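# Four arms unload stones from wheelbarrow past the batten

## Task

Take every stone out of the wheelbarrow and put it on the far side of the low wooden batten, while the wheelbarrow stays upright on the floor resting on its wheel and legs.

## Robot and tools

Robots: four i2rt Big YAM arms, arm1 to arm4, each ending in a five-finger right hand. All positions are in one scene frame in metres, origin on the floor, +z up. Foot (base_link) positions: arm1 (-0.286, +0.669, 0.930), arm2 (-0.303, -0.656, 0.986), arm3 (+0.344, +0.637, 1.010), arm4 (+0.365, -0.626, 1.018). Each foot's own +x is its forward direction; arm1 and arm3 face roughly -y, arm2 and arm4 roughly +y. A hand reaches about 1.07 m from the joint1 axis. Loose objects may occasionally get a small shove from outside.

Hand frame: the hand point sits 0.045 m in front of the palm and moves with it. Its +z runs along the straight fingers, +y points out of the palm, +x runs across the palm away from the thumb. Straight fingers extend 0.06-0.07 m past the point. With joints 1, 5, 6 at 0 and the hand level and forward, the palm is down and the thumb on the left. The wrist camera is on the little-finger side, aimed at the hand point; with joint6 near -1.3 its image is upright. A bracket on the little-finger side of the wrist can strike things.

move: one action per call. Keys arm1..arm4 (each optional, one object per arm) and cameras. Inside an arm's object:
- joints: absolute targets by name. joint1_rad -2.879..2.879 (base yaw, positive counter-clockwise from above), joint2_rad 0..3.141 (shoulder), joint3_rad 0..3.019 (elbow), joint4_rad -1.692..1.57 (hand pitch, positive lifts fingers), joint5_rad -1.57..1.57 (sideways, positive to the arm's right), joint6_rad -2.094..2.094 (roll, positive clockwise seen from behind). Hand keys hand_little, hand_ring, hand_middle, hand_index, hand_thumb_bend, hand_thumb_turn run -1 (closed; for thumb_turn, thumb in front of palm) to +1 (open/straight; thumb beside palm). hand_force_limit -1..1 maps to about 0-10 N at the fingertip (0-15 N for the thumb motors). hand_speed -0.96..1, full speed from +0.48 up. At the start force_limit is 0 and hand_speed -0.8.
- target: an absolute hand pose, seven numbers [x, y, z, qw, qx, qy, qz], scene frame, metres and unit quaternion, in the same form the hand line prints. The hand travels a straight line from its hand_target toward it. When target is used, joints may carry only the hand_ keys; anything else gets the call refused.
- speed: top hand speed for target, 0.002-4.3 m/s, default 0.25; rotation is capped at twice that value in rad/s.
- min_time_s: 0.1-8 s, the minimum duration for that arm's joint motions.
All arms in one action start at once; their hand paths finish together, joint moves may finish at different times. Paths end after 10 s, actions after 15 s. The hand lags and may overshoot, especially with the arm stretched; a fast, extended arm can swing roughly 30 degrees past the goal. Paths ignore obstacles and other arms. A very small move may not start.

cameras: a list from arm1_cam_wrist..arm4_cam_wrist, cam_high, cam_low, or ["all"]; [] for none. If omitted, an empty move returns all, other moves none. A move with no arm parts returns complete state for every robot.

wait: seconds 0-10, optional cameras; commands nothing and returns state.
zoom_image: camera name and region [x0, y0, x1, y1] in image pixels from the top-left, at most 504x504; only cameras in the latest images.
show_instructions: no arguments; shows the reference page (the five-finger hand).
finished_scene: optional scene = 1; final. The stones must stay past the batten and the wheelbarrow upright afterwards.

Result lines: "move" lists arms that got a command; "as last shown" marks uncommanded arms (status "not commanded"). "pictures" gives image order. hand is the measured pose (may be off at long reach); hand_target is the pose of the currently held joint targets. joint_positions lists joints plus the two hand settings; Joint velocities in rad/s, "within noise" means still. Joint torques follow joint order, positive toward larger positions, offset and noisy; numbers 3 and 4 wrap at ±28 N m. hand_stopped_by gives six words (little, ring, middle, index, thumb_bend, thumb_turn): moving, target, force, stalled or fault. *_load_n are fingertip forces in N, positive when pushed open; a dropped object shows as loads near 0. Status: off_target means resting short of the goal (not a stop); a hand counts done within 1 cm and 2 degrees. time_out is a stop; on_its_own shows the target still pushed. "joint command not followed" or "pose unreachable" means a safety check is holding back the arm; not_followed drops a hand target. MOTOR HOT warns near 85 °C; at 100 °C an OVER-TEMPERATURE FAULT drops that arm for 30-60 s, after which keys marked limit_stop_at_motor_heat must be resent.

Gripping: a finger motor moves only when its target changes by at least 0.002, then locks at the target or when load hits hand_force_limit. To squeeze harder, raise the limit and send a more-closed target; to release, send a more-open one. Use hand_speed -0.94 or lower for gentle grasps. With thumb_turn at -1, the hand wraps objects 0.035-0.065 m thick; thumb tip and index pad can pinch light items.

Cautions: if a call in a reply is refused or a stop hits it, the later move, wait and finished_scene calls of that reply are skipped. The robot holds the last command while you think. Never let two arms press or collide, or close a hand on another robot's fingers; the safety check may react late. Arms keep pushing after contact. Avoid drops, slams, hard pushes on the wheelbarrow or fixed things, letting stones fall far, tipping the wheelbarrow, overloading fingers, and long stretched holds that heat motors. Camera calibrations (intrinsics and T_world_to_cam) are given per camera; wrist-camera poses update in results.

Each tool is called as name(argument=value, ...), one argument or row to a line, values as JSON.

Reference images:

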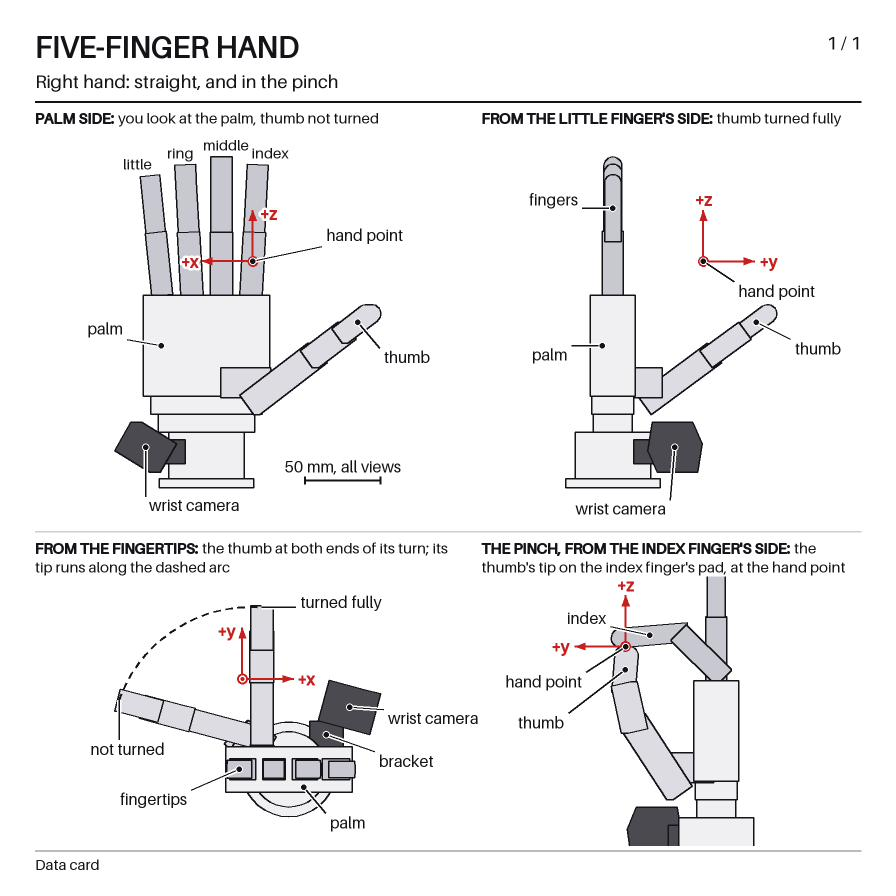

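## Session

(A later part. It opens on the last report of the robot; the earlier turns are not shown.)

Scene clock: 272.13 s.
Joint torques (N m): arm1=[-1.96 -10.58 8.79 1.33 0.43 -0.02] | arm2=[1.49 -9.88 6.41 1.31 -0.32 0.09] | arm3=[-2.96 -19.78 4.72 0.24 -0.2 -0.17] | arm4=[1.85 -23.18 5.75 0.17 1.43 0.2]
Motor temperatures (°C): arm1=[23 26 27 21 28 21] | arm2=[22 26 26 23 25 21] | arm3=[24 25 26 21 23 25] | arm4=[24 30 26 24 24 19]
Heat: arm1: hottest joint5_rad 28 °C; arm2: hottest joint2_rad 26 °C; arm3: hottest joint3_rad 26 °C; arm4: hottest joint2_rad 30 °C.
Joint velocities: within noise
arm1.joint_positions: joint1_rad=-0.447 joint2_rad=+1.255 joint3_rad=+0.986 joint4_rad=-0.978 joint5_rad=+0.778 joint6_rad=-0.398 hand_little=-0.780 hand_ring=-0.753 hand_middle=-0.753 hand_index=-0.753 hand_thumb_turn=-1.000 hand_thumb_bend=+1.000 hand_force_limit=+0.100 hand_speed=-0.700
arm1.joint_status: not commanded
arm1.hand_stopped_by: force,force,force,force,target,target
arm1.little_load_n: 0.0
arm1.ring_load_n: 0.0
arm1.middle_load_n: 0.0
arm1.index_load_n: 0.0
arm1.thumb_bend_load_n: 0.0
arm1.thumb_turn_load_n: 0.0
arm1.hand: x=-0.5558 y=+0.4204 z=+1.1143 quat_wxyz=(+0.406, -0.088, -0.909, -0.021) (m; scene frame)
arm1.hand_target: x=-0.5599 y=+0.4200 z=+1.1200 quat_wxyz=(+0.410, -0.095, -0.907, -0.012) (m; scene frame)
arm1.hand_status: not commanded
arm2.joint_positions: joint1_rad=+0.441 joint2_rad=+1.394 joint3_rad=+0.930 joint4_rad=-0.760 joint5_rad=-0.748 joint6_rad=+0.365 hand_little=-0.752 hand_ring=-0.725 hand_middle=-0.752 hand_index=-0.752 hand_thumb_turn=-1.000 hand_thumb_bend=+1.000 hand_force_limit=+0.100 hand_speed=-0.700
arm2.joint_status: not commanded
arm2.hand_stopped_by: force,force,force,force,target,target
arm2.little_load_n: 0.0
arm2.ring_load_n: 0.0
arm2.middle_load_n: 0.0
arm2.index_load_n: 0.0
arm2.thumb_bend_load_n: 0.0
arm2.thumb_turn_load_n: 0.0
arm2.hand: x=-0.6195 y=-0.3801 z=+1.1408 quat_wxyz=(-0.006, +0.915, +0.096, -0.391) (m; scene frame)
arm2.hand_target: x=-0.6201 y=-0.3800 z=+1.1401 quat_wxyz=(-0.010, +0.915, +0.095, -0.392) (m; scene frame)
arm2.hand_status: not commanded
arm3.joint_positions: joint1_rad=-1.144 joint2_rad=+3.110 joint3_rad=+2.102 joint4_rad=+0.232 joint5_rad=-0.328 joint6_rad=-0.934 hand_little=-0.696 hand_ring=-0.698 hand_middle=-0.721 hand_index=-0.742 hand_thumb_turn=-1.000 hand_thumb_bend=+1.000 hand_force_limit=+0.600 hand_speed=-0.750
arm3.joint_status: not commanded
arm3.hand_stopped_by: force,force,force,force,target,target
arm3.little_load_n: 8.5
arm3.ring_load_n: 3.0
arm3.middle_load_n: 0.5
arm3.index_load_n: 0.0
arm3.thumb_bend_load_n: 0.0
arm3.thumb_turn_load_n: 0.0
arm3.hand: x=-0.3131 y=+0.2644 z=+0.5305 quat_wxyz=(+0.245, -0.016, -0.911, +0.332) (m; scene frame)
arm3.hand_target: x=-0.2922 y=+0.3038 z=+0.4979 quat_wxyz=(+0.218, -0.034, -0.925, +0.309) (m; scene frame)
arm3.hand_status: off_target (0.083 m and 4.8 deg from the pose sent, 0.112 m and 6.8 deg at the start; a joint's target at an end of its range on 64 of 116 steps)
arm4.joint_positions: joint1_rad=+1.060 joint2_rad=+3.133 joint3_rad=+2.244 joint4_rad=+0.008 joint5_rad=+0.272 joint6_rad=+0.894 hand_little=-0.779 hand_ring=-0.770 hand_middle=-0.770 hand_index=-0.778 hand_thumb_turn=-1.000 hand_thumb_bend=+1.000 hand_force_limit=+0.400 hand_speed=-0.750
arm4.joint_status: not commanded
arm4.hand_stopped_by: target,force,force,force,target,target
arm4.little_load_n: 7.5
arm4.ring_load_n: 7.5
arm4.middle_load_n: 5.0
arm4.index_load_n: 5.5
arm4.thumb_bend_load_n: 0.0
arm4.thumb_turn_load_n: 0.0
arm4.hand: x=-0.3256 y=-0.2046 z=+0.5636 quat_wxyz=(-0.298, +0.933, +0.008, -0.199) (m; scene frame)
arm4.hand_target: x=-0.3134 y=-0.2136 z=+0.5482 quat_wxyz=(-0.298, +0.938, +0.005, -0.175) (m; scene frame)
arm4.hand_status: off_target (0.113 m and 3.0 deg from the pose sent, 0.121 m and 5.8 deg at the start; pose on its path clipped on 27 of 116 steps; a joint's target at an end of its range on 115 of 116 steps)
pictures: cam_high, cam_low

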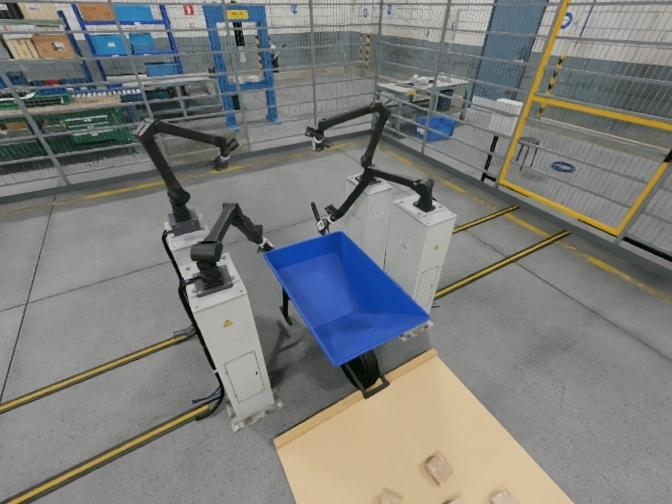

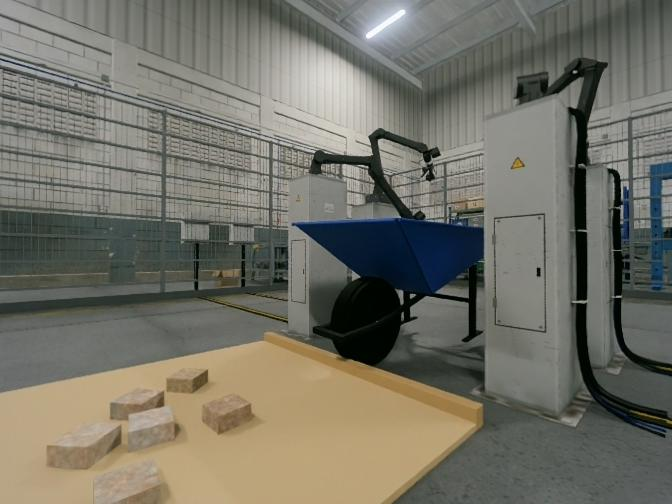

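zoom_image(
  camera="cam_low",
  region=[260, 180, 500, 400],
)

zoom_image(
  camera="cam_high",
  region=[120, 80, 460, 420],
)

Scaled by 2.100 from the camera's image (finer frame: 960x720).

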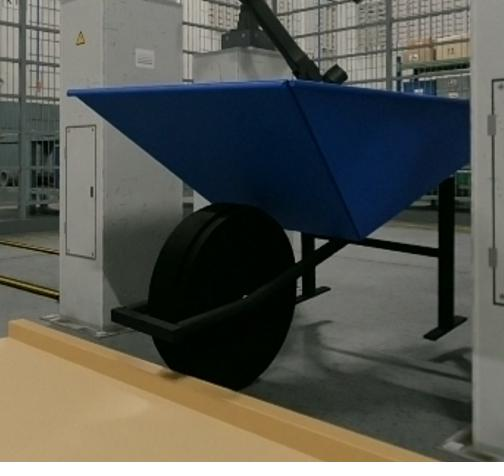

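Scaled by 1.482 from the camera's image (finer frame: 960x720).

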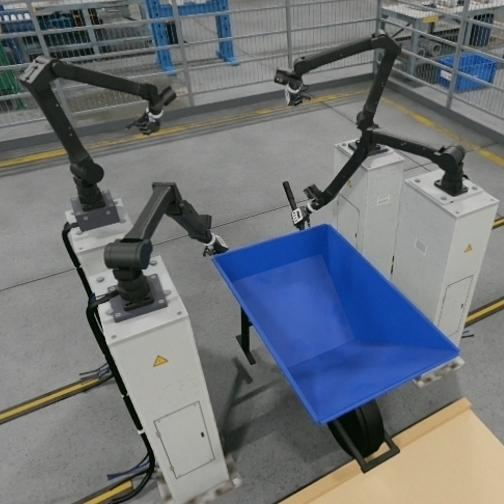

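move(
  cameras=["arm1_cam_wrist","arm2_cam_wrist","arm3_cam_wrist","arm4_cam_wrist"],
)

Scene clock: 272.63 s.
Joint torques (N m): arm1=[-2.02 -10.58 8.79 1.33 0.43 -0.02] | arm2=[1.49 -9.93 6.41 1.32 -0.32 0.09] | arm3=[-2.9 -19.84 4.67 0.25 -0.19 -0.18] | arm4=[1.55 -23.36 5.74 0.28 1.43 0.21]
Motor temperatures (°C): arm1=[23 26 27 21 28 21] | arm2=[22 26 26 23 25 21] | arm3=[24 25 26 21 23 25] | arm4=[24 30 26 24 24 19]
Heat: arm1: hottest joint5_rad 28 °C; arm2: hottest joint2_rad 26 °C; arm3: hottest joint3_rad 26 °C; arm4: hottest joint2_rad 30 °C.
Joint velocities: within noise
arm1.joint_positions: joint1_rad=-0.447 joint2_rad=+1.255 joint3_rad=+0.986 joint4_rad=-0.978 joint5_rad=+0.778 joint6_rad=-0.398 hand_little=-0.780 hand_ring=-0.753 hand_middle=-0.753 hand_index=-0.753 hand_thumb_turn=-1.000 hand_thumb_bend=+1.000 hand_force_limit=+0.100 hand_speed=-0.700
arm1.joint_status: not commanded
arm1.hand_stopped_by: force,force,force,force,target,target
arm1.little_load_n: 0.0
arm1.ring_load_n: 0.0
arm1.middle_load_n: 0.0
arm1.index_load_n: 0.0
arm1.thumb_bend_load_n: 0.0
arm1.thumb_turn_load_n: 0.0
arm1.hand: x=-0.5558 y=+0.4204 z=+1.1143 quat_wxyz=(+0.406, -0.088, -0.909, -0.021) (m; scene frame)
arm1.hand_target: x=-0.5599 y=+0.4200 z=+1.1200 quat_wxyz=(+0.410, -0.095, -0.907, -0.012) (m; scene frame)
arm1.hand_status: not commanded
arm2.joint_positions: joint1_rad=+0.441 joint2_rad=+1.394 joint3_rad=+0.930 joint4_rad=-0.760 joint5_rad=-0.748 joint6_rad=+0.365 hand_little=-0.752 hand_ring=-0.725 hand_middle=-0.752 hand_index=-0.752 hand_thumb_turn=-1.000 hand_thumb_bend=+1.000 hand_force_limit=+0.100 hand_speed=-0.700
arm2.joint_status: not commanded
arm2.hand_stopped_by: force,force,force,force,target,target
arm2.little_load_n: 0.0
arm2.ring_load_n: 0.0
arm2.middle_load_n: 0.0
arm2.index_load_n: 0.0
arm2.thumb_bend_load_n: 0.0
arm2.thumb_turn_load_n: 0.0
arm2.hand: x=-0.6195 y=-0.3801 z=+1.1408 quat_wxyz=(-0.006, +0.915, +0.096, -0.391) (m; scene frame)
arm2.hand_target: x=-0.6201 y=-0.3800 z=+1.1401 quat_wxyz=(-0.010, +0.915, +0.095, -0.392) (m; scene frame)
arm2.hand_status: not commanded
arm3.joint_positions: joint1_rad=-1.144 joint2_rad=+3.110 joint3_rad=+2.102 joint4_rad=+0.232 joint5_rad=-0.328 joint6_rad=-0.934 hand_little=-0.696 hand_ring=-0.698 hand_middle=-0.721 hand_index=-0.742 hand_thumb_turn=-1.000 hand_thumb_bend=+1.000 hand_force_limit=+0.600 hand_speed=-0.750
arm3.joint_status: not commanded
arm3.hand_stopped_by: force,force,force,force,target,target
arm3.little_load_n: 8.5
arm3.ring_load_n: 3.5
arm3.middle_load_n: 0.5
arm3.index_load_n: 0.0
arm3.thumb_bend_load_n: 0.0
arm3.thumb_turn_load_n: 0.0
arm3.hand: x=-0.3131 y=+0.2644 z=+0.5305 quat_wxyz=(+0.245, -0.016, -0.911, +0.332) (m; scene frame)
arm3.hand_target: x=-0.2922 y=+0.3038 z=+0.4979 quat_wxyz=(+0.218, -0.034, -0.925, +0.309) (m; scene frame)
arm3.hand_status: off_target (0.083 m and 4.8 deg from the pose sent, 0.112 m and 6.8 deg at the start; a joint's target at an end of its range on 64 of 116 steps)
arm4.joint_positions: joint1_rad=+1.060 joint2_rad=+3.133 joint3_rad=+2.244 joint4_rad=+0.008 joint5_rad=+0.272 joint6_rad=+0.894 hand_little=-0.779 hand_ring=-0.770 hand_middle=-0.770 hand_index=-0.778 hand_thumb_turn=-1.000 hand_thumb_bend=+1.000 hand_force_limit=+0.400 hand_speed=-0.750
arm4.joint_status: not commanded
arm4.hand_stopped_by: target,force,force,force,target,target
arm4.little_load_n: 8.0
arm4.ring_load_n: 7.5
arm4.middle_load_n: 4.5
arm4.index_load_n: 5.5
arm4.thumb_bend_load_n: 0.0
arm4.thumb_turn_load_n: 0.0
arm4.hand: x=-0.3256 y=-0.2046 z=+0.5636 quat_wxyz=(-0.298, +0.933, +0.008, -0.199) (m; scene frame)
arm4.hand_target: x=-0.3134 y=-0.2136 z=+0.5482 quat_wxyz=(-0.298, +0.938, +0.005, -0.175) (m; scene frame)
arm4.hand_status: off_target (0.113 m and 3.0 deg from the pose sent, 0.121 m and 5.8 deg at the start; pose on its path clipped on 27 of 116 steps; a joint's target at an end of its range on 115 of 116 steps)
pictures: arm1_cam_wrist, arm2_cam_wrist, arm3_cam_wrist, arm4_cam_wrist
camera_calibration:
arm1_cam_wrist: T_world_to_cam=[[-0.03822, 0.97262, 0.22923, -0.69119], [0.93906, 0.11338, -0.32452, 0.84031], [-0.34163, 0.20286, -0.91768, 0.85951]] pos_world=[-0.52189, 0.40263, 1.2199]
arm2_cam_wrist: T_world_to_cam=[[0.38538, -0.88519, -0.26063, 0.19484], [-0.11411, -0.32599, 0.93846, -1.26817], [-0.91568, -0.33192, -0.22664, -0.31738]] pos_world=[-0.51042, -0.34629, 1.16897]
arm3_cam_wrist: T_world_to_cam=[[-0.34168, 0.79713, -0.49783, -0.05064], [0.93925, 0.30807, -0.15135, 0.29297], [0.03272, -0.5193, -0.85397, 0.71473]] pos_world=[-0.31586, 0.32127, 0.62948]
arm4_cam_wrist: T_world_to_cam=[[0.18106, -0.71036, -0.68015, 0.29923], [-0.50116, -0.66169, 0.55767, -0.62247], [-0.8462, 0.23989, -0.47581, 0.1551]] pos_world=[-0.23489, -0.23653, 0.62445]

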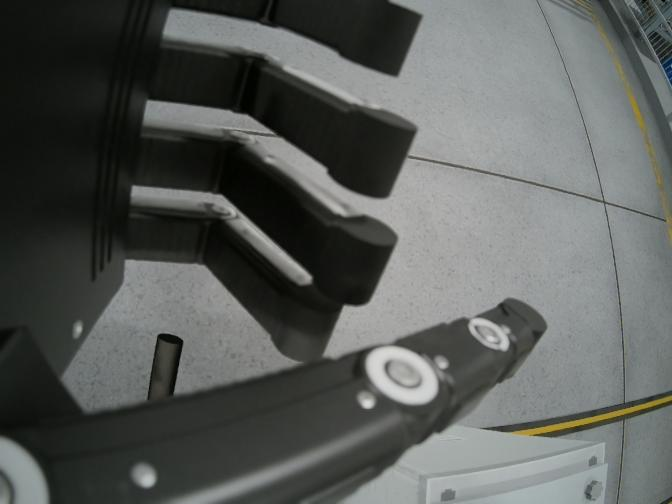

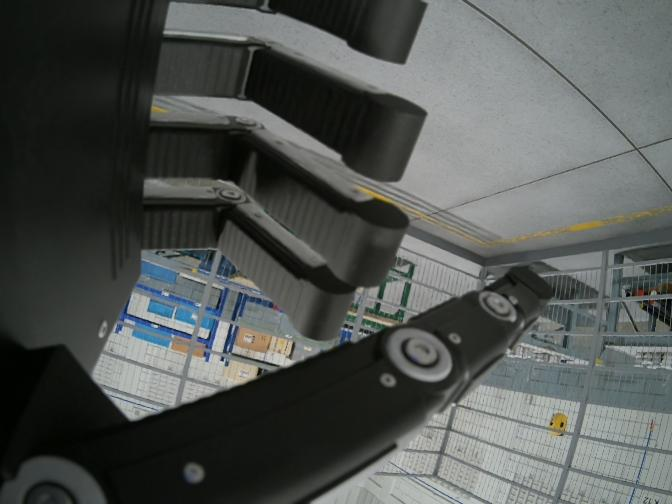

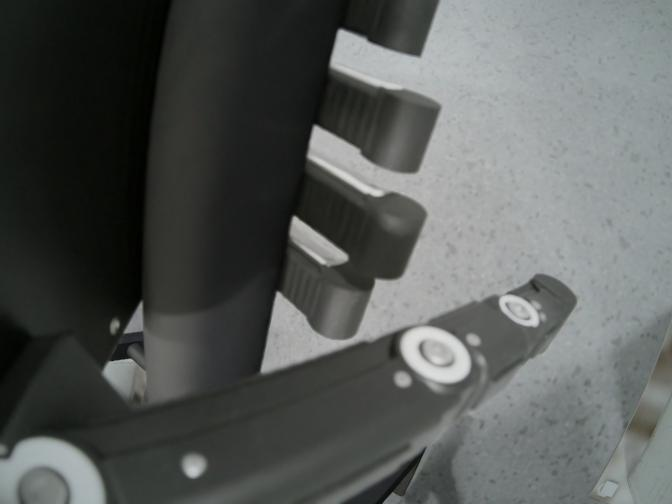

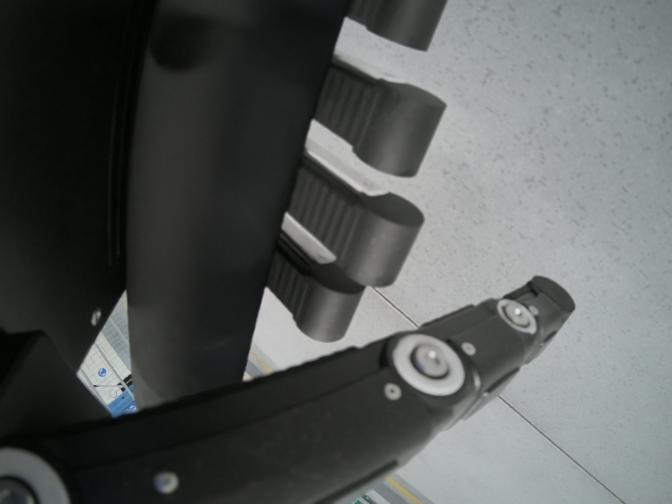

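move(
  arm1={"target":[-0.487,0.312,0.82,-0.2146,0.0816,0.9726,0.013],"speed":0.3,"joints":{"hand_little":1,"hand_ring":1,"hand_middle":1,"hand_index":1}},
  arm2={"target":[-0.536,-0.273,0.84,0.0166,0.970,0.1052,-0.2142],"speed":0.3,"joints":{"hand_little":1,"hand_ring":1,"hand_middle":1,"hand_index":1}},
  cameras=["arm1_cam_wrist","arm2_cam_wrist","cam_high"],
)

Scene clock: 276.53 s.
Joint torques (N m): arm1=[0.09 -15.97 6.91 0.69 0.26 0.17] | arm2=[1.08 -16.21 5.65 0.5 -0.2 -0.09] | arm3=[-3.08 -19.6 4.7 0.24 -0.19 -0.18] | arm4=[1.61 -23.06 5.68 0.2 1.46 0.23]
Motor temperatures (°C): arm1=[23 26 27 21 28 21] | arm2=[22 26 26 23 25 21] | arm3=[24 25 26 21 23 25] | arm4=[24 30 26 23 24 19]
Heat: arm1: hottest joint5_rad 28 °C; arm2: hottest joint2_rad 26 °C; arm3: hottest joint3_rad 26 °C; arm4: hottest joint2_rad 30 °C.
move: arm1 off_target; arm2 off_target
Joint velocities: within noise
arm1.joint_positions: joint1_rad=-0.357 joint2_rad=+1.925 joint3_rad=+0.963 joint4_rad=-0.548 joint5_rad=+0.415 joint6_rad=-0.216 hand_little=+1.000 hand_ring=+1.000 hand_middle=+1.000 hand_index=+1.000 hand_thumb_turn=-1.000 hand_thumb_bend=+1.000 hand_force_limit=+0.100 hand_speed=-0.700
arm1.joint_status: all done
arm1.hand_stopped_by: target,target,target,target,target,target
arm1.little_load_n: 0.0
arm1.ring_load_n: 0.0
arm1.middle_load_n: 0.0
arm1.index_load_n: 0.0
arm1.thumb_bend_load_n: 0.0
arm1.thumb_turn_load_n: 0.0
arm1.hand: x=-0.4851 y=+0.3320 z=+0.8159 quat_wxyz=(+0.209, -0.080, -0.974, -0.033)
arm1.hand_target: x=-0.4867 y=+0.3122 z=+0.8204 quat_wxyz=(+0.215, -0.081, -0.973, -0.013)
arm1.hand_status: off_target (0.020 m and 2.3 deg from the pose sent, 0.321 m and 23.2 deg at the start)
arm2.joint_positions: joint1_rad=+0.297 joint2_rad=+2.122 joint3_rad=+1.078 joint4_rad=-0.515 joint5_rad=-0.438 joint6_rad=+0.094 hand_little=+1.000 hand_ring=+1.000 hand_middle=+1.000 hand_index=+1.000 hand_thumb_turn=-1.000 hand_thumb_bend=+1.000 hand_force_limit=+0.100 hand_speed=-0.700
arm2.joint_status: all done
arm2.hand_stopped_by: target,target,target,target,target,target
arm2.little_load_n: 0.0
arm2.ring_load_n: 0.0
arm2.middle_load_n: 0.0
arm2.index_load_n: 0.0
arm2.thumb_bend_load_n: 0.0
arm2.thumb_turn_load_n: 0.0
arm2.hand: x=-0.5325 y=-0.2910 z=+0.8360 quat_wxyz=(+0.037, +0.972, +0.098, -0.211)
arm2.hand_target: x=-0.5358 y=-0.2731 z=+0.8405 quat_wxyz=(+0.016, +0.971, +0.105, -0.214)
arm2.hand_status: off_target (0.019 m and 2.5 deg from the pose sent, 0.330 m and 21.4 deg at the start)
arm3, arm4: as last shown
arm4.ring_load_n: 7.0
arm4.middle_load_n: 5.0
arm4.thumb_bend_load_n: 0.5
arm1_cam_wrist: T_world_to_cam=[[-0.13263, 0.97423, 0.18246, -0.54231], [0.98956, 0.11969, 0.08023, 0.37938], [0.05632, 0.19119, -0.97994, 0.87564]] pos_world=[-0.49666, 0.3155, 0.92658]
arm2_cam_wrist: T_world_to_cam=[[0.46852, -0.88176, -0.05459, 0.03378], [-0.45277, -0.29272, 0.84221, -1.03343], [-0.75861, -0.36988, -0.53638, 0.05422]] pos_world=[-0.4426, -0.25267, 0.90129]

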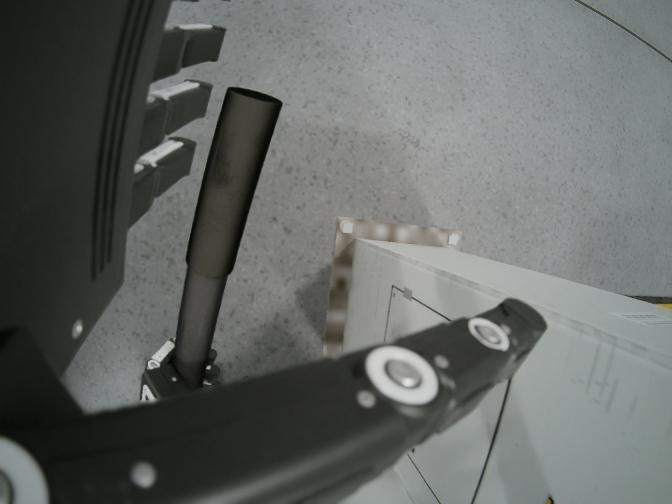

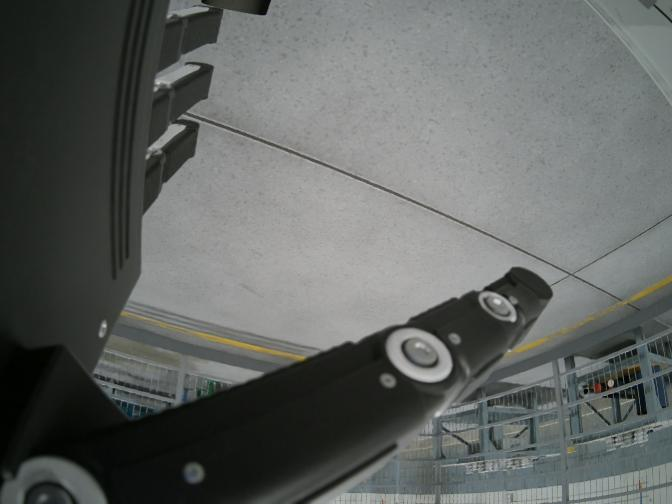

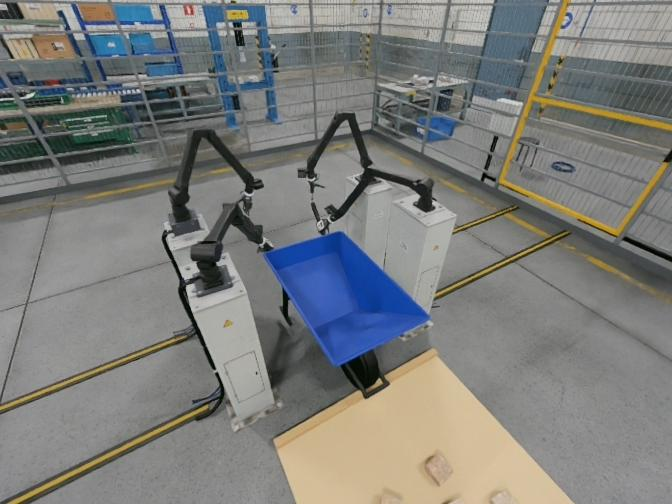

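move(
  arm1={"target":[-0.487,0.292,0.76,-0.2146,0.0816,0.9726,0.0],"speed":0.2},
  arm2={"target":[-0.545,-0.258,0.78,0.004,0.970,0.11,-0.2142],"speed":0.2},
  cameras=["arm1_cam_wrist","arm2_cam_wrist"],
)

Scene clock: 278.13 s.
Joint torques (N m): arm1=[0.15 -16.73 6 0.8 0.25 0.17] | arm2=[1.96 -16.85 4.92 0.64 -0.13 -0.02] | arm3=[-2.73 -19.84 4.67 0.31 -0.14 -0.15] | arm4=[1.61 -23.24 5.68 0.2 1.31 0.23]
Motor temperatures (°C): arm1=[23 26 27 21 28 21] | arm2=[22 26 26 23 25 21] | arm3=[24 25 26 21 23 25] | arm4=[24 31 26 23 24 19]
Heat: arm1: hottest joint5_rad 28 °C; arm2: hottest joint2_rad 26 °C; arm3: hottest joint3_rad 26 °C; arm4: hottest joint2_rad 31 °C.
move: arm1 off_target; arm2 off_target
Joint velocities: within noise
arm1.joint_positions: joint1_rad=-0.345 joint2_rad=+2.077 joint3_rad=+1.007 joint4_rad=-0.412 joint5_rad=+0.410 joint6_rad=-0.206 hand_little=+1.000 hand_ring=+1.000 hand_middle=+1.000 hand_index=+1.000 hand_thumb_turn=-1.000 hand_thumb_bend=+1.000 hand_force_limit=+0.100 hand_speed=-0.700
arm1.joint_status: not commanded
arm1.hand_stopped_by: target,target,target,target,target,target
arm1.little_load_n: 0.0
arm1.ring_load_n: 0.0
arm1.middle_load_n: 0.0
arm1.index_load_n: 0.0
arm1.thumb_bend_load_n: 0.0
arm1.thumb_turn_load_n: 0.0
arm1.hand: x=-0.4870 y=+0.3103 z=+0.7590 quat_wxyz=(+0.211, -0.082, -0.974, -0.017)
arm1.hand_target: x=-0.4868 y=+0.2922 z=+0.7605 quat_wxyz=(+0.215, -0.082, -0.973, +0.000)
arm1.hand_status: off_target (0.018 m and 2.0 deg from the pose sent, 0.069 m and 3.8 deg at the start)
arm2.joint_positions: joint1_rad=+0.298 joint2_rad=+2.269 joint3_rad=+1.144 joint4_rad=-0.398 joint5_rad=-0.435 joint6_rad=+0.094 hand_little=+1.000 hand_ring=+1.000 hand_middle=+1.000 hand_index=+1.000 hand_thumb_turn=-1.000 hand_thumb_bend=+1.000 hand_force_limit=+0.100 hand_speed=-0.700
arm2.joint_status: not commanded
arm2.hand_stopped_by: target,target,target,target,target,target
arm2.little_load_n: 0.0
arm2.ring_load_n: 0.0
arm2.middle_load_n: 0.0
arm2.index_load_n: 0.0
arm2.thumb_bend_load_n: 0.0
arm2.thumb_turn_load_n: 0.0
arm2.hand: x=-0.5379 y=-0.2715 z=+0.7789 quat_wxyz=(+0.020, +0.972, +0.103, -0.213)
arm2.hand_target: x=-0.5451 y=-0.2582 z=+0.7805 quat_wxyz=(+0.004, +0.971, +0.110, -0.214)
arm2.hand_status: off_target (0.015 m and 2.0 deg from the pose sent, 0.066 m and 4.1 deg at the start)
arm3, arm4: as last shown
arm3.joint_positions: joint1_rad=-1.144 joint2_rad=+3.110 joint3_rad=+2.103 joint4_rad=+0.230 joint5_rad=-0.330 joint6_rad=-0.934 hand_little=-0.696 hand_ring=-0.698 hand_middle=-0.721 hand_index=-0.742 hand_thumb_turn=-1.000 hand_thumb_bend=+1.000 hand_force_limit=+0.600 hand_speed=-0.750
arm3.little_load_n: 9.0
arm3.ring_load_n: 4.0
arm3.middle_load_n: 1.5
arm3.hand: x=-0.3129 y=+0.2641 z=+0.5305 quat_wxyz=(+0.244, -0.016, -0.911, +0.332)
arm3.hand_target: x=-0.2920 y=+0.3036 z=+0.4979 quat_wxyz=(+0.218, -0.033, -0.925, +0.309)
arm4.joint_positions: joint1_rad=+1.061 joint2_rad=+3.133 joint3_rad=+2.244 joint4_rad=+0.007 joint5_rad=+0.276 joint6_rad=+0.894 hand_little=-0.779 hand_ring=-0.770 hand_middle=-0.770 hand_index=-0.778 hand_thumb_turn=-1.000 hand_thumb_bend=+1.000 hand_force_limit=+0.400 hand_speed=-0.750
arm4.middle_load_n: 4.5
arm4.index_load_n: 5.0
arm4.thumb_bend_load_n: 0.0
arm4.hand: x=-0.3253 y=-0.2046 z=+0.5634 quat_wxyz=(-0.299, +0.933, +0.007, -0.197)
arm4.hand_target: x=-0.3133 y=-0.2134 z=+0.5482 quat_wxyz=(-0.298, +0.938, +0.005, -0.175)
arm1_cam_wrist: T_world_to_cam=[[-0.1354, 0.97901, 0.15235, -0.49098], [0.98952, 0.12582, 0.07088, 0.39358], [0.05023, 0.16035, -0.98578, 0.83505]] pos_world=[-0.49787, 0.29725, 0.87009]
arm2_cam_wrist: T_world_to_cam=[[0.46916, -0.87858, -0.08936, 0.0786], [-0.44633, -0.32321, 0.83446, -0.9808], [-0.76202, -0.35161, -0.54378, 0.03549]] pos_world=[-0.4476, -0.23547, 0.84476]

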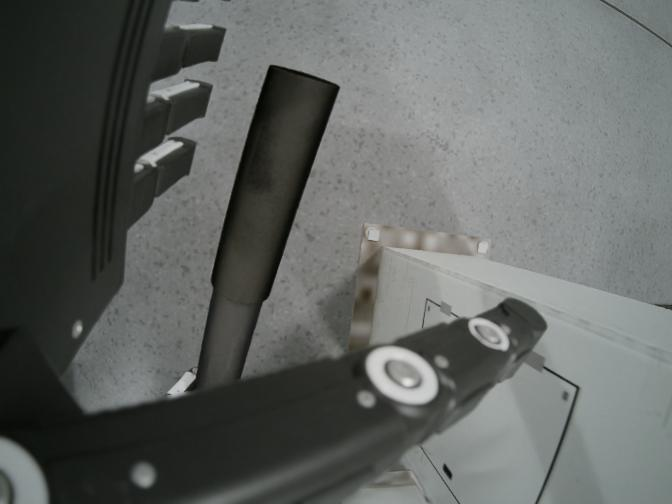

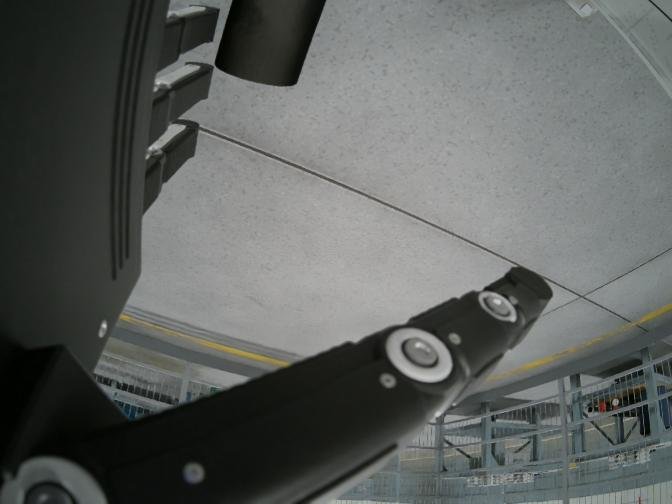

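move(
  arm1={"target":[-0.487,0.292,0.69,-0.2146,0.0816,0.9726,0.0],"speed":0.15},
  arm2={"target":[-0.545,-0.238,0.715,0.004,0.970,0.11,-0.2142],"speed":0.15},
  cameras=["arm1_cam_wrist","arm2_cam_wrist"],
)

Scene clock: 280.00 s.
Joint torques (N m): arm1=[0.26 -17.73 4.59 0.79 0.25 0.17] | arm2=[1.08 -18.14 4.33 0.61 -0.16 -0.09] | arm3=[-2.9 -19.84 4.66 0.35 -0.13 -0.16] | arm4=[1.67 -23.41 5.74 0.28 1.3 0.21]
Motor temperatures (°C): arm1=[23 26 26 21 28 21] | arm2=[22 26 26 23 25 21] | arm3=[24 25 26 21 23 25] | arm4=[24 31 26 23 24 19]
Heat: arm1: hottest joint5_rad 28 °C; arm2: hottest joint2_rad 26 °C; arm3: hottest joint3_rad 26 °C; arm4: hottest joint2_rad 31 °C.
move: arm1 off_target; arm2 off_target
Joint velocities: within noise
arm1.joint_positions: joint1_rad=-0.345 joint2_rad=+2.253 joint3_rad=+1.048 joint4_rad=-0.273 joint5_rad=+0.410 joint6_rad=-0.205 hand_little=+1.000 hand_ring=+1.000 hand_middle=+1.000 hand_index=+1.000 hand_thumb_turn=-1.000 hand_thumb_bend=+1.000 hand_force_limit=+0.100 hand_speed=-0.700
arm1.joint_status: not commanded
arm1.hand_stopped_by: target,target,target,target,target,target
arm1.little_load_n: 0.0
arm1.ring_load_n: 0.0
arm1.middle_load_n: 0.0
arm1.index_load_n: 0.0
arm1.thumb_bend_load_n: 0.0
arm1.thumb_turn_load_n: 0.0
arm1.hand: x=-0.4884 y=+0.3077 z=+0.6902 quat_wxyz=(+0.212, -0.083, -0.974, -0.014)
arm1.hand_target: x=-0.4869 y=+0.2921 z=+0.6903 quat_wxyz=(+0.215, -0.082, -0.973, +0.000)
arm1.hand_status: off_target (0.016 m and 1.7 deg from the pose sent, 0.071 m and 2.0 deg at the start)
arm2.joint_positions: joint1_rad=+0.298 joint2_rad=+2.448 joint3_rad=+1.268 joint4_rad=-0.348 joint5_rad=-0.434 joint6_rad=+0.091 hand_little=+1.000 hand_ring=+1.000 hand_middle=+1.000 hand_index=+1.000 hand_thumb_turn=-1.000 hand_thumb_bend=+1.000 hand_force_limit=+0.100 hand_speed=-0.700
arm2.joint_status: not commanded
arm2.hand_stopped_by: target,target,target,target,target,target
arm2.little_load_n: 0.0
arm2.ring_load_n: 0.0
arm2.middle_load_n: 0.5
arm2.index_load_n: 0.0
arm2.thumb_bend_load_n: 0.0
arm2.thumb_turn_load_n: 0.0
arm2.hand: x=-0.5426 y=-0.2539 z=+0.7135 quat_wxyz=(+0.022, +0.972, +0.104, -0.212)
arm2.hand_target: x=-0.5450 y=-0.2381 z=+0.7154 quat_wxyz=(+0.004, +0.971, +0.110, -0.214)
arm2.hand_status: off_target (0.016 m and 2.2 deg from the pose sent, 0.072 m and 2.0 deg at the start)
arm3, arm4: as last shown
arm3.middle_load_n: 1.0
arm3.hand_target: x=-0.2920 y=+0.3036 z=+0.4979 quat_wxyz=(+0.218, -0.034, -0.925, +0.309)
arm1_cam_wrist: T_world_to_cam=[[-0.13378, 0.97993, 0.1478, -0.47452], [0.98981, 0.12479, 0.06854, 0.40222], [0.04872, 0.15546, -0.98664, 0.7691]] pos_world=[-0.49908, 0.29524, 0.80139]
arm2_cam_wrist: T_world_to_cam=[[0.47198, -0.87746, -0.08546, 0.08949], [-0.44669, -0.32158, 0.8349, -0.92272], [-0.76007, -0.35588, -0.54373, 0.00264]] pos_world=[-0.4524, -0.21727, 0.77946]

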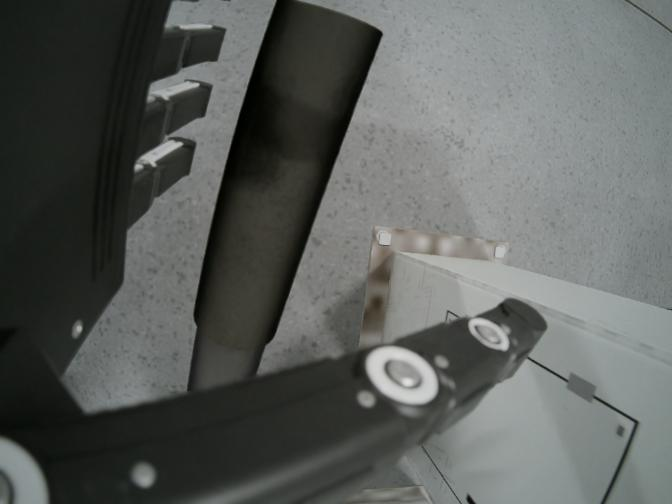

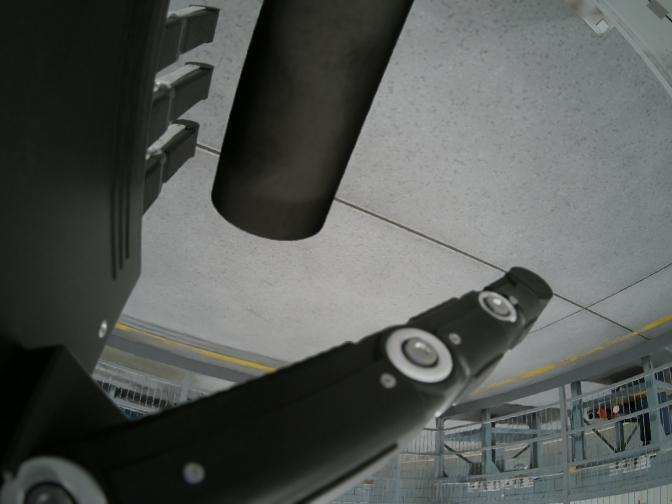

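move(
  arm1={"target":[-0.487,0.293,0.652,-0.2146,0.0816,0.9726,0.0],"speed":0.12},
  arm2={"target":[-0.508,-0.238,0.685,0.004,0.970,0.11,-0.2142],"speed":0.12},
  cameras=["arm1_cam_wrist","arm2_cam_wrist"],
)

Scene clock: 281.93 s.
Joint torques (N m): arm1=[0.21 -17.55 4.07 0.83 0.26 0.17] | arm2=[1.49 -17.79 3.86 0.53 -0.3 -0.12] | arm3=[-2.84 -19.66 4.67 0.29 -0.12 -0.16] | arm4=[1.55 -23.06 5.67 0.25 1.29 0.23]
Motor temperatures (°C): arm1=[23 26 26 21 28 21] | arm2=[22 26 26 23 25 21] | arm3=[24 25 26 21 23 25] | arm4=[24 31 26 23 24 19]
Heat: arm1: hottest joint5_rad 28 °C; arm2: hottest joint2_rad 26 °C; arm3: hottest joint3_rad 26 °C; arm4: hottest joint2_rad 31 °C.
move: arm1 off_target; arm2 off_target
Joint velocities: within noise
arm1.joint_positions: joint1_rad=-0.345 joint2_rad=+2.344 joint3_rad=+1.080 joint4_rad=-0.208 joint5_rad=+0.410 joint6_rad=-0.205 hand_little=+1.000 hand_ring=+1.000 hand_middle=+1.000 hand_index=+1.000 hand_thumb_turn=-1.000 hand_thumb_bend=+1.000 hand_force_limit=+0.100 hand_speed=-0.700
arm1.joint_status: not commanded
arm1.hand_stopped_by: target,target,target,target,target,target
arm1.little_load_n: 0.0
arm1.ring_load_n: 0.0
arm1.middle_load_n: 0.0
arm1.index_load_n: 0.0
arm1.thumb_bend_load_n: -0.5
arm1.thumb_turn_load_n: 0.0
arm1.hand: x=-0.4893 y=+0.3062 z=+0.6549 quat_wxyz=(+0.212, -0.084, -0.974, -0.012)
arm1.hand_target: x=-0.4869 y=+0.2932 z=+0.6523 quat_wxyz=(+0.215, -0.082, -0.973, +0.000)
arm1.hand_status: off_target (0.014 m and 1.4 deg from the pose sent, 0.041 m and 1.7 deg at the start)
arm2.joint_positions: joint1_rad=+0.222 joint2_rad=+2.509 joint3_rad=+1.283 joint4_rad=-0.327 joint5_rad=-0.435 joint6_rad=+0.014 hand_little=+1.000 hand_ring=+1.000 hand_middle=+1.000 hand_index=+1.000 hand_thumb_turn=-1.000 hand_thumb_bend=+1.000 hand_force_limit=+0.100 hand_speed=-0.700
arm2.joint_status: not commanded
arm2.hand_stopped_by: target,target,target,target,target,target
arm2.little_load_n: 0.0
arm2.ring_load_n: 0.0
arm2.middle_load_n: 0.0
arm2.index_load_n: 0.0
arm2.thumb_bend_load_n: 0.0
arm2.thumb_turn_load_n: 0.0
arm2.hand: x=-0.5045 y=-0.2493 z=+0.6864 quat_wxyz=(+0.017, +0.972, +0.102, -0.212)
arm2.hand_target: x=-0.5080 y=-0.2381 z=+0.6853 quat_wxyz=(+0.004, +0.971, +0.110, -0.214)
arm2.hand_status: off_target (0.012 m and 1.8 deg from the pose sent, 0.047 m and 2.2 deg at the start)
arm3, arm4: as last shown
arm3.thumb_turn_load_n: 0.5
arm4.little_load_n: 7.5
arm1_cam_wrist: T_world_to_cam=[[-0.13358, 0.9807, 0.14277, -0.46479], [0.98993, 0.12524, 0.06597, 0.40735], [0.04682, 0.15015, -0.98755, 0.73576]] pos_world=[-0.49978, 0.29433, 0.76609]
arm2_cam_wrist: T_world_to_cam=[[0.46669, -0.8795, -0.0932, 0.07538], [-0.44794, -0.32592, 0.83254, -0.8817], [-0.76259, -0.3468, -0.54607, 0.02102]] pos_world=[-0.4141, -0.21377, 0.75255]

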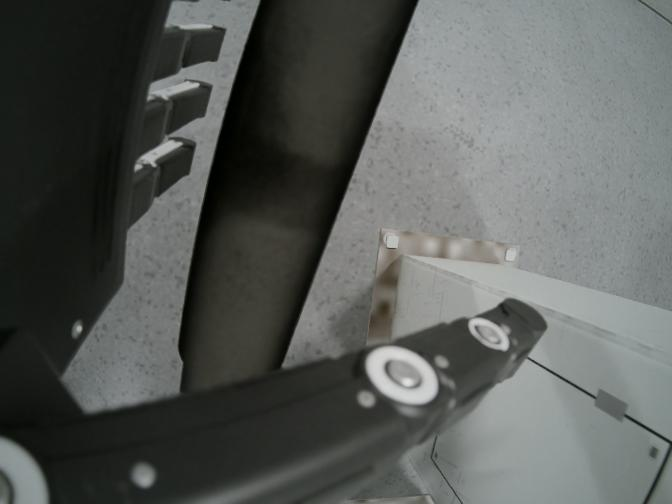

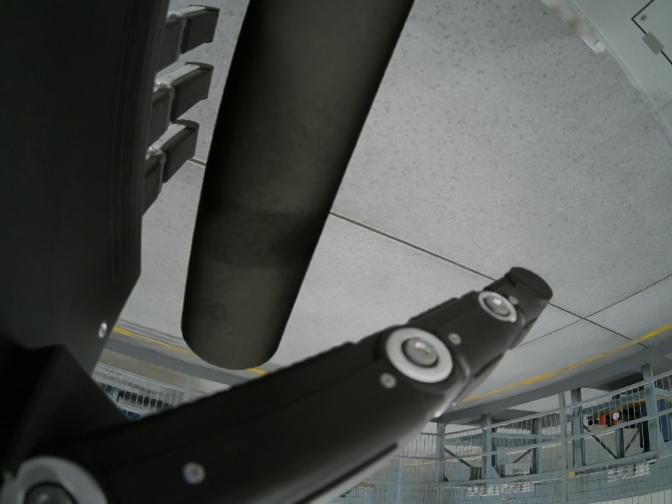

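move(
  arm1={"target":[-0.487,0.301,0.643,-0.2146,0.0816,0.9726,0.0],"speed":0.1},
  arm2={"target":[-0.508,-0.246,0.676,0.004,0.970,0.11,-0.2142],"speed":0.1},
)

move(
  arm1={"joints":{"hand_little":-0.8,"hand_ring":-0.8,"hand_middle":-0.8,"hand_index":-0.8,"hand_force_limit":-0.3,"hand_speed":-0.6}},
  arm2={"joints":{"hand_little":-0.8,"hand_ring":-0.8,"hand_middle":-0.8,"hand_index":-0.8,"hand_force_limit":-0.3,"hand_speed":-0.6}},
  cameras=["arm1_cam_wrist","arm2_cam_wrist"],
)

Scene clock: 283.27 s.
Joint torques (N m): arm1=[-0.26 -16.79 2.95 0.9 0.24 0.1] | arm2=[1.79 -17.08 2.73 0.65 -0.3 -0.05] | arm3=[-2.9 -19.84 4.7 0.31 -0.14 -0.17] | arm4=[1.38 -22.95 5.67 0.28 1.29 0.21]
Motor temperatures (°C): arm1=[23 26 26 21 28 21] | arm2=[22 26 26 23 25 21] | arm3=[24 25 26 21 23 25] | arm4=[24 31 26 23 24 19]
Heat: arm1: hottest joint5_rad 28 °C; arm2: hottest joint2_rad 26 °C; arm3: hottest joint3_rad 26 °C; arm4: hottest joint2_rad 31 °C.
move: arm1 done; arm2 done
Joint velocities: within noise
arm1.joint_positions: joint1_rad=-0.345 joint2_rad=+2.353 joint3_rad=+1.080 joint4_rad=-0.174 joint5_rad=+0.410 joint6_rad=-0.205 hand_little=+1.000 hand_ring=+1.000 hand_middle=+1.000 hand_index=+1.000 hand_thumb_turn=-1.000 hand_thumb_bend=+1.000 hand_force_limit=+0.100 hand_speed=-0.700
arm1.joint_status: not commanded
arm1.hand_stopped_by: target,target,target,target,target,target
arm1.little_load_n: 0.0
arm1.ring_load_n: 0.0
arm1.middle_load_n: 0.0
arm1.index_load_n: 0.5
arm1.thumb_bend_load_n: 0.0
arm1.thumb_turn_load_n: 0.0
arm1.hand: x=-0.4911 y=+0.3014 z=+0.6501 quat_wxyz=(+0.215, -0.086, -0.973, +0.000)
arm1.hand_target: x=-0.4870 y=+0.3011 z=+0.6431 quat_wxyz=(+0.215, -0.082, -0.973, +0.000)
arm1.hand_status: done (0.008 m and 0.5 deg from the pose sent, 0.013 m and 1.4 deg at the start)
arm2.joint_positions: joint1_rad=+0.222 joint2_rad=+2.517 joint3_rad=+1.283 joint4_rad=-0.298 joint5_rad=-0.435 joint6_rad=+0.014 hand_little=+1.000 hand_ring=+1.000 hand_middle=+1.000 hand_index=+1.000 hand_thumb_turn=-1.000 hand_thumb_bend=+1.000 hand_force_limit=+0.100 hand_speed=-0.700
arm2.joint_status: not commanded
arm2.hand_stopped_by: target,target,target,target,target,target
arm2.little_load_n: 0.0
arm2.ring_load_n: 0.0
arm2.middle_load_n: 0.0
arm2.index_load_n: 0.0
arm2.thumb_bend_load_n: 0.0
arm2.thumb_turn_load_n: 0.0
arm2.hand: x=-0.5053 y=-0.2459 z=+0.6815 quat_wxyz=(+0.007, +0.971, +0.104, -0.213)
arm2.hand_target: x=-0.5080 y=-0.2460 z=+0.6761 quat_wxyz=(+0.004, +0.971, +0.110, -0.214)
arm2.hand_status: done (0.006 m and 0.8 deg from the pose sent, 0.011 m and 1.8 deg at the start)
arm3, arm4: as last shown
arm3.thumb_turn_load_n: 0.0
arm4.little_load_n: 8.0
arm4.middle_load_n: 5.0
pictures: none

Scene clock: 285.20 s.
Joint torques (N m): arm1=[-0.26 -17.73 2.77 0.16 0.22 0.09] | arm2=[1.38 -17.96 2.51 -0.13 -0.27 -0.02] | arm3=[-2.78 -19.66 4.71 0.32 -0.11 -0.16] | arm4=[1.55 -23.06 5.63 0.34 1.22 0.19]
Motor temperatures (°C): arm1=[23 26 26 21 28 21] | arm2=[22 26 26 23 25 21] | arm3=[24 25 26 21 23 25] | arm4=[24 31 26 23 24 19]
Heat: arm1: hottest joint5_rad 28 °C; arm2: hottest joint2_rad 26 °C; arm3: hottest joint3_rad 26 °C; arm4: hottest joint2_rad 31 °C.
move: arm1 off_target; arm2 off_target
Joint velocities: within noise
arm1.joint_positions: joint1_rad=-0.345 joint2_rad=+2.363 joint3_rad=+1.081 joint4_rad=-0.158 joint5_rad=+0.411 joint6_rad=-0.205 hand_little=+0.046 hand_ring=+0.009 hand_middle=-0.028 hand_index=-0.063 hand_thumb_turn=-1.000 hand_thumb_bend=+1.000 hand_force_limit=-0.300 hand_speed=-0.600
arm1.joint_status: hand_little off_target (ended at +0.046, target -0.800); hand_ring off_target (ended at +0.009, target -0.800); hand_middle off_target (ended at -0.028, target -0.800); hand_index off_target (ended at -0.063, target -0.800); the others done
arm1.hand_stopped_by: force,force,force,force,target,target
arm1.little_load_n: 0.0
arm1.ring_load_n: 0.0
arm1.middle_load_n: 0.0
arm1.index_load_n: 3.0
arm1.thumb_bend_load_n: 0.0
arm1.thumb_turn_load_n: 0.0
arm1.hand: x=-0.4917 y=+0.3003 z=+0.6459 quat_wxyz=(+0.217, -0.087, -0.972, +0.004)
arm1.hand_target: x=-0.4871 y=+0.3009 z=+0.6432 quat_wxyz=(+0.215, -0.082, -0.973, +0.000)
arm1.hand_status: not commanded
arm2.joint_positions: joint1_rad=+0.228 joint2_rad=+2.527 joint3_rad=+1.285 joint4_rad=-0.280 joint5_rad=-0.435 joint6_rad=+0.011 hand_little=-0.138 hand_ring=-0.101 hand_middle=-0.065 hand_index=+0.046 hand_thumb_turn=-1.000 hand_thumb_bend=+1.000 hand_force_limit=-0.300 hand_speed=-0.600
arm2.joint_status: hand_little off_target (ended at -0.138, target -0.800); hand_ring off_target (ended at -0.101, target -0.800); hand_middle off_target (ended at -0.065, target -0.800); hand_index off_target (ended at +0.046, target -0.800); the others done
arm2.hand_stopped_by: force,force,force,force,target,target
arm2.little_load_n: 3.0
arm2.ring_load_n: 0.0
arm2.middle_load_n: 0.0
arm2.index_load_n: 0.0
arm2.thumb_bend_load_n: 0.0
arm2.thumb_turn_load_n: 0.0
arm2.hand: x=-0.5076 y=-0.2464 z=+0.6762 quat_wxyz=(+0.003, +0.971, +0.109, -0.214)
arm2.hand_target: x=-0.5080 y=-0.2459 z=+0.6761 quat_wxyz=(+0.004, +0.971, +0.110, -0.214)
arm2.hand_status: not commanded
arm3, arm4: as last shown
arm3.joint_positions: joint1_rad=-1.145 joint2_rad=+3.110 joint3_rad=+2.103 joint4_rad=+0.230 joint5_rad=-0.330 joint6_rad=-0.934 hand_little=-0.696 hand_ring=-0.698 hand_middle=-0.721 hand_index=-0.742 hand_thumb_turn=-1.000 hand_thumb_bend=+1.000 hand_force_limit=+0.600 hand_speed=-0.750
arm3.little_load_n: 8.0
arm3.ring_load_n: 3.5
arm3.middle_load_n: 0.5
arm3.thumb_turn_load_n: 0.5
arm3.hand: x=-0.3131 y=+0.2646 z=+0.5305 quat_wxyz=(+0.244, -0.016, -0.911, +0.332)
arm3.hand_target: x=-0.2921 y=+0.3037 z=+0.4979 quat_wxyz=(+0.218, -0.034, -0.925, +0.309)
arm4.joint_positions: joint1_rad=+1.061 joint2_rad=+3.133 joint3_rad=+2.244 joint4_rad=+0.007 joint5_rad=+0.279 joint6_rad=+0.894 hand_little=-0.779 hand_ring=-0.770 hand_middle=-0.770 hand_index=-0.778 hand_thumb_turn=-1.000 hand_thumb_bend=+1.000 hand_force_limit=+0.400 hand_speed=-0.750
arm4.middle_load_n: 4.5
arm4.index_load_n: 4.5
arm4.hand: x=-0.3252 y=-0.2043 z=+0.5633 quat_wxyz=(-0.300, +0.933, +0.007, -0.197)
arm1_cam_wrist: T_world_to_cam=[[-0.13223, 0.98455, 0.11478, -0.44045], [0.99061, 0.12719, 0.05019, 0.42096], [0.03482, 0.12034, -0.99212, 0.73396]] pos_world=[-0.5008, 0.29178, 0.7576]
arm2_cam_wrist: T_world_to_cam=[[0.47386, -0.87191, -0.12345, 0.10439], [-0.43885, -0.35536, 0.8253, -0.87133], [-0.76346, -0.3369, -0.55103, 0.01946]] pos_world=[-0.417, -0.21206, 0.74272]

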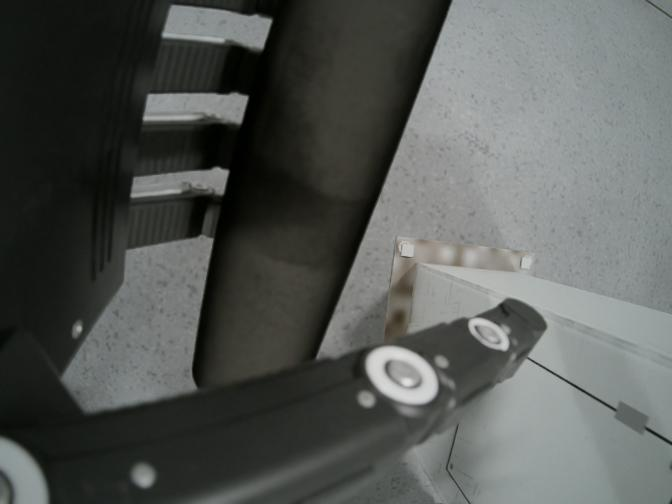

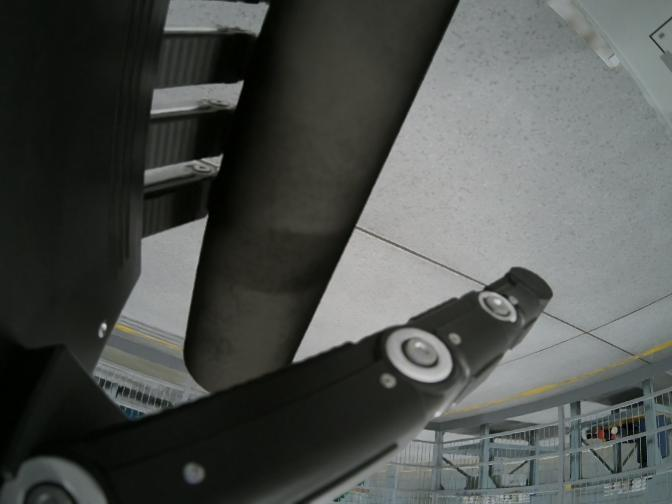

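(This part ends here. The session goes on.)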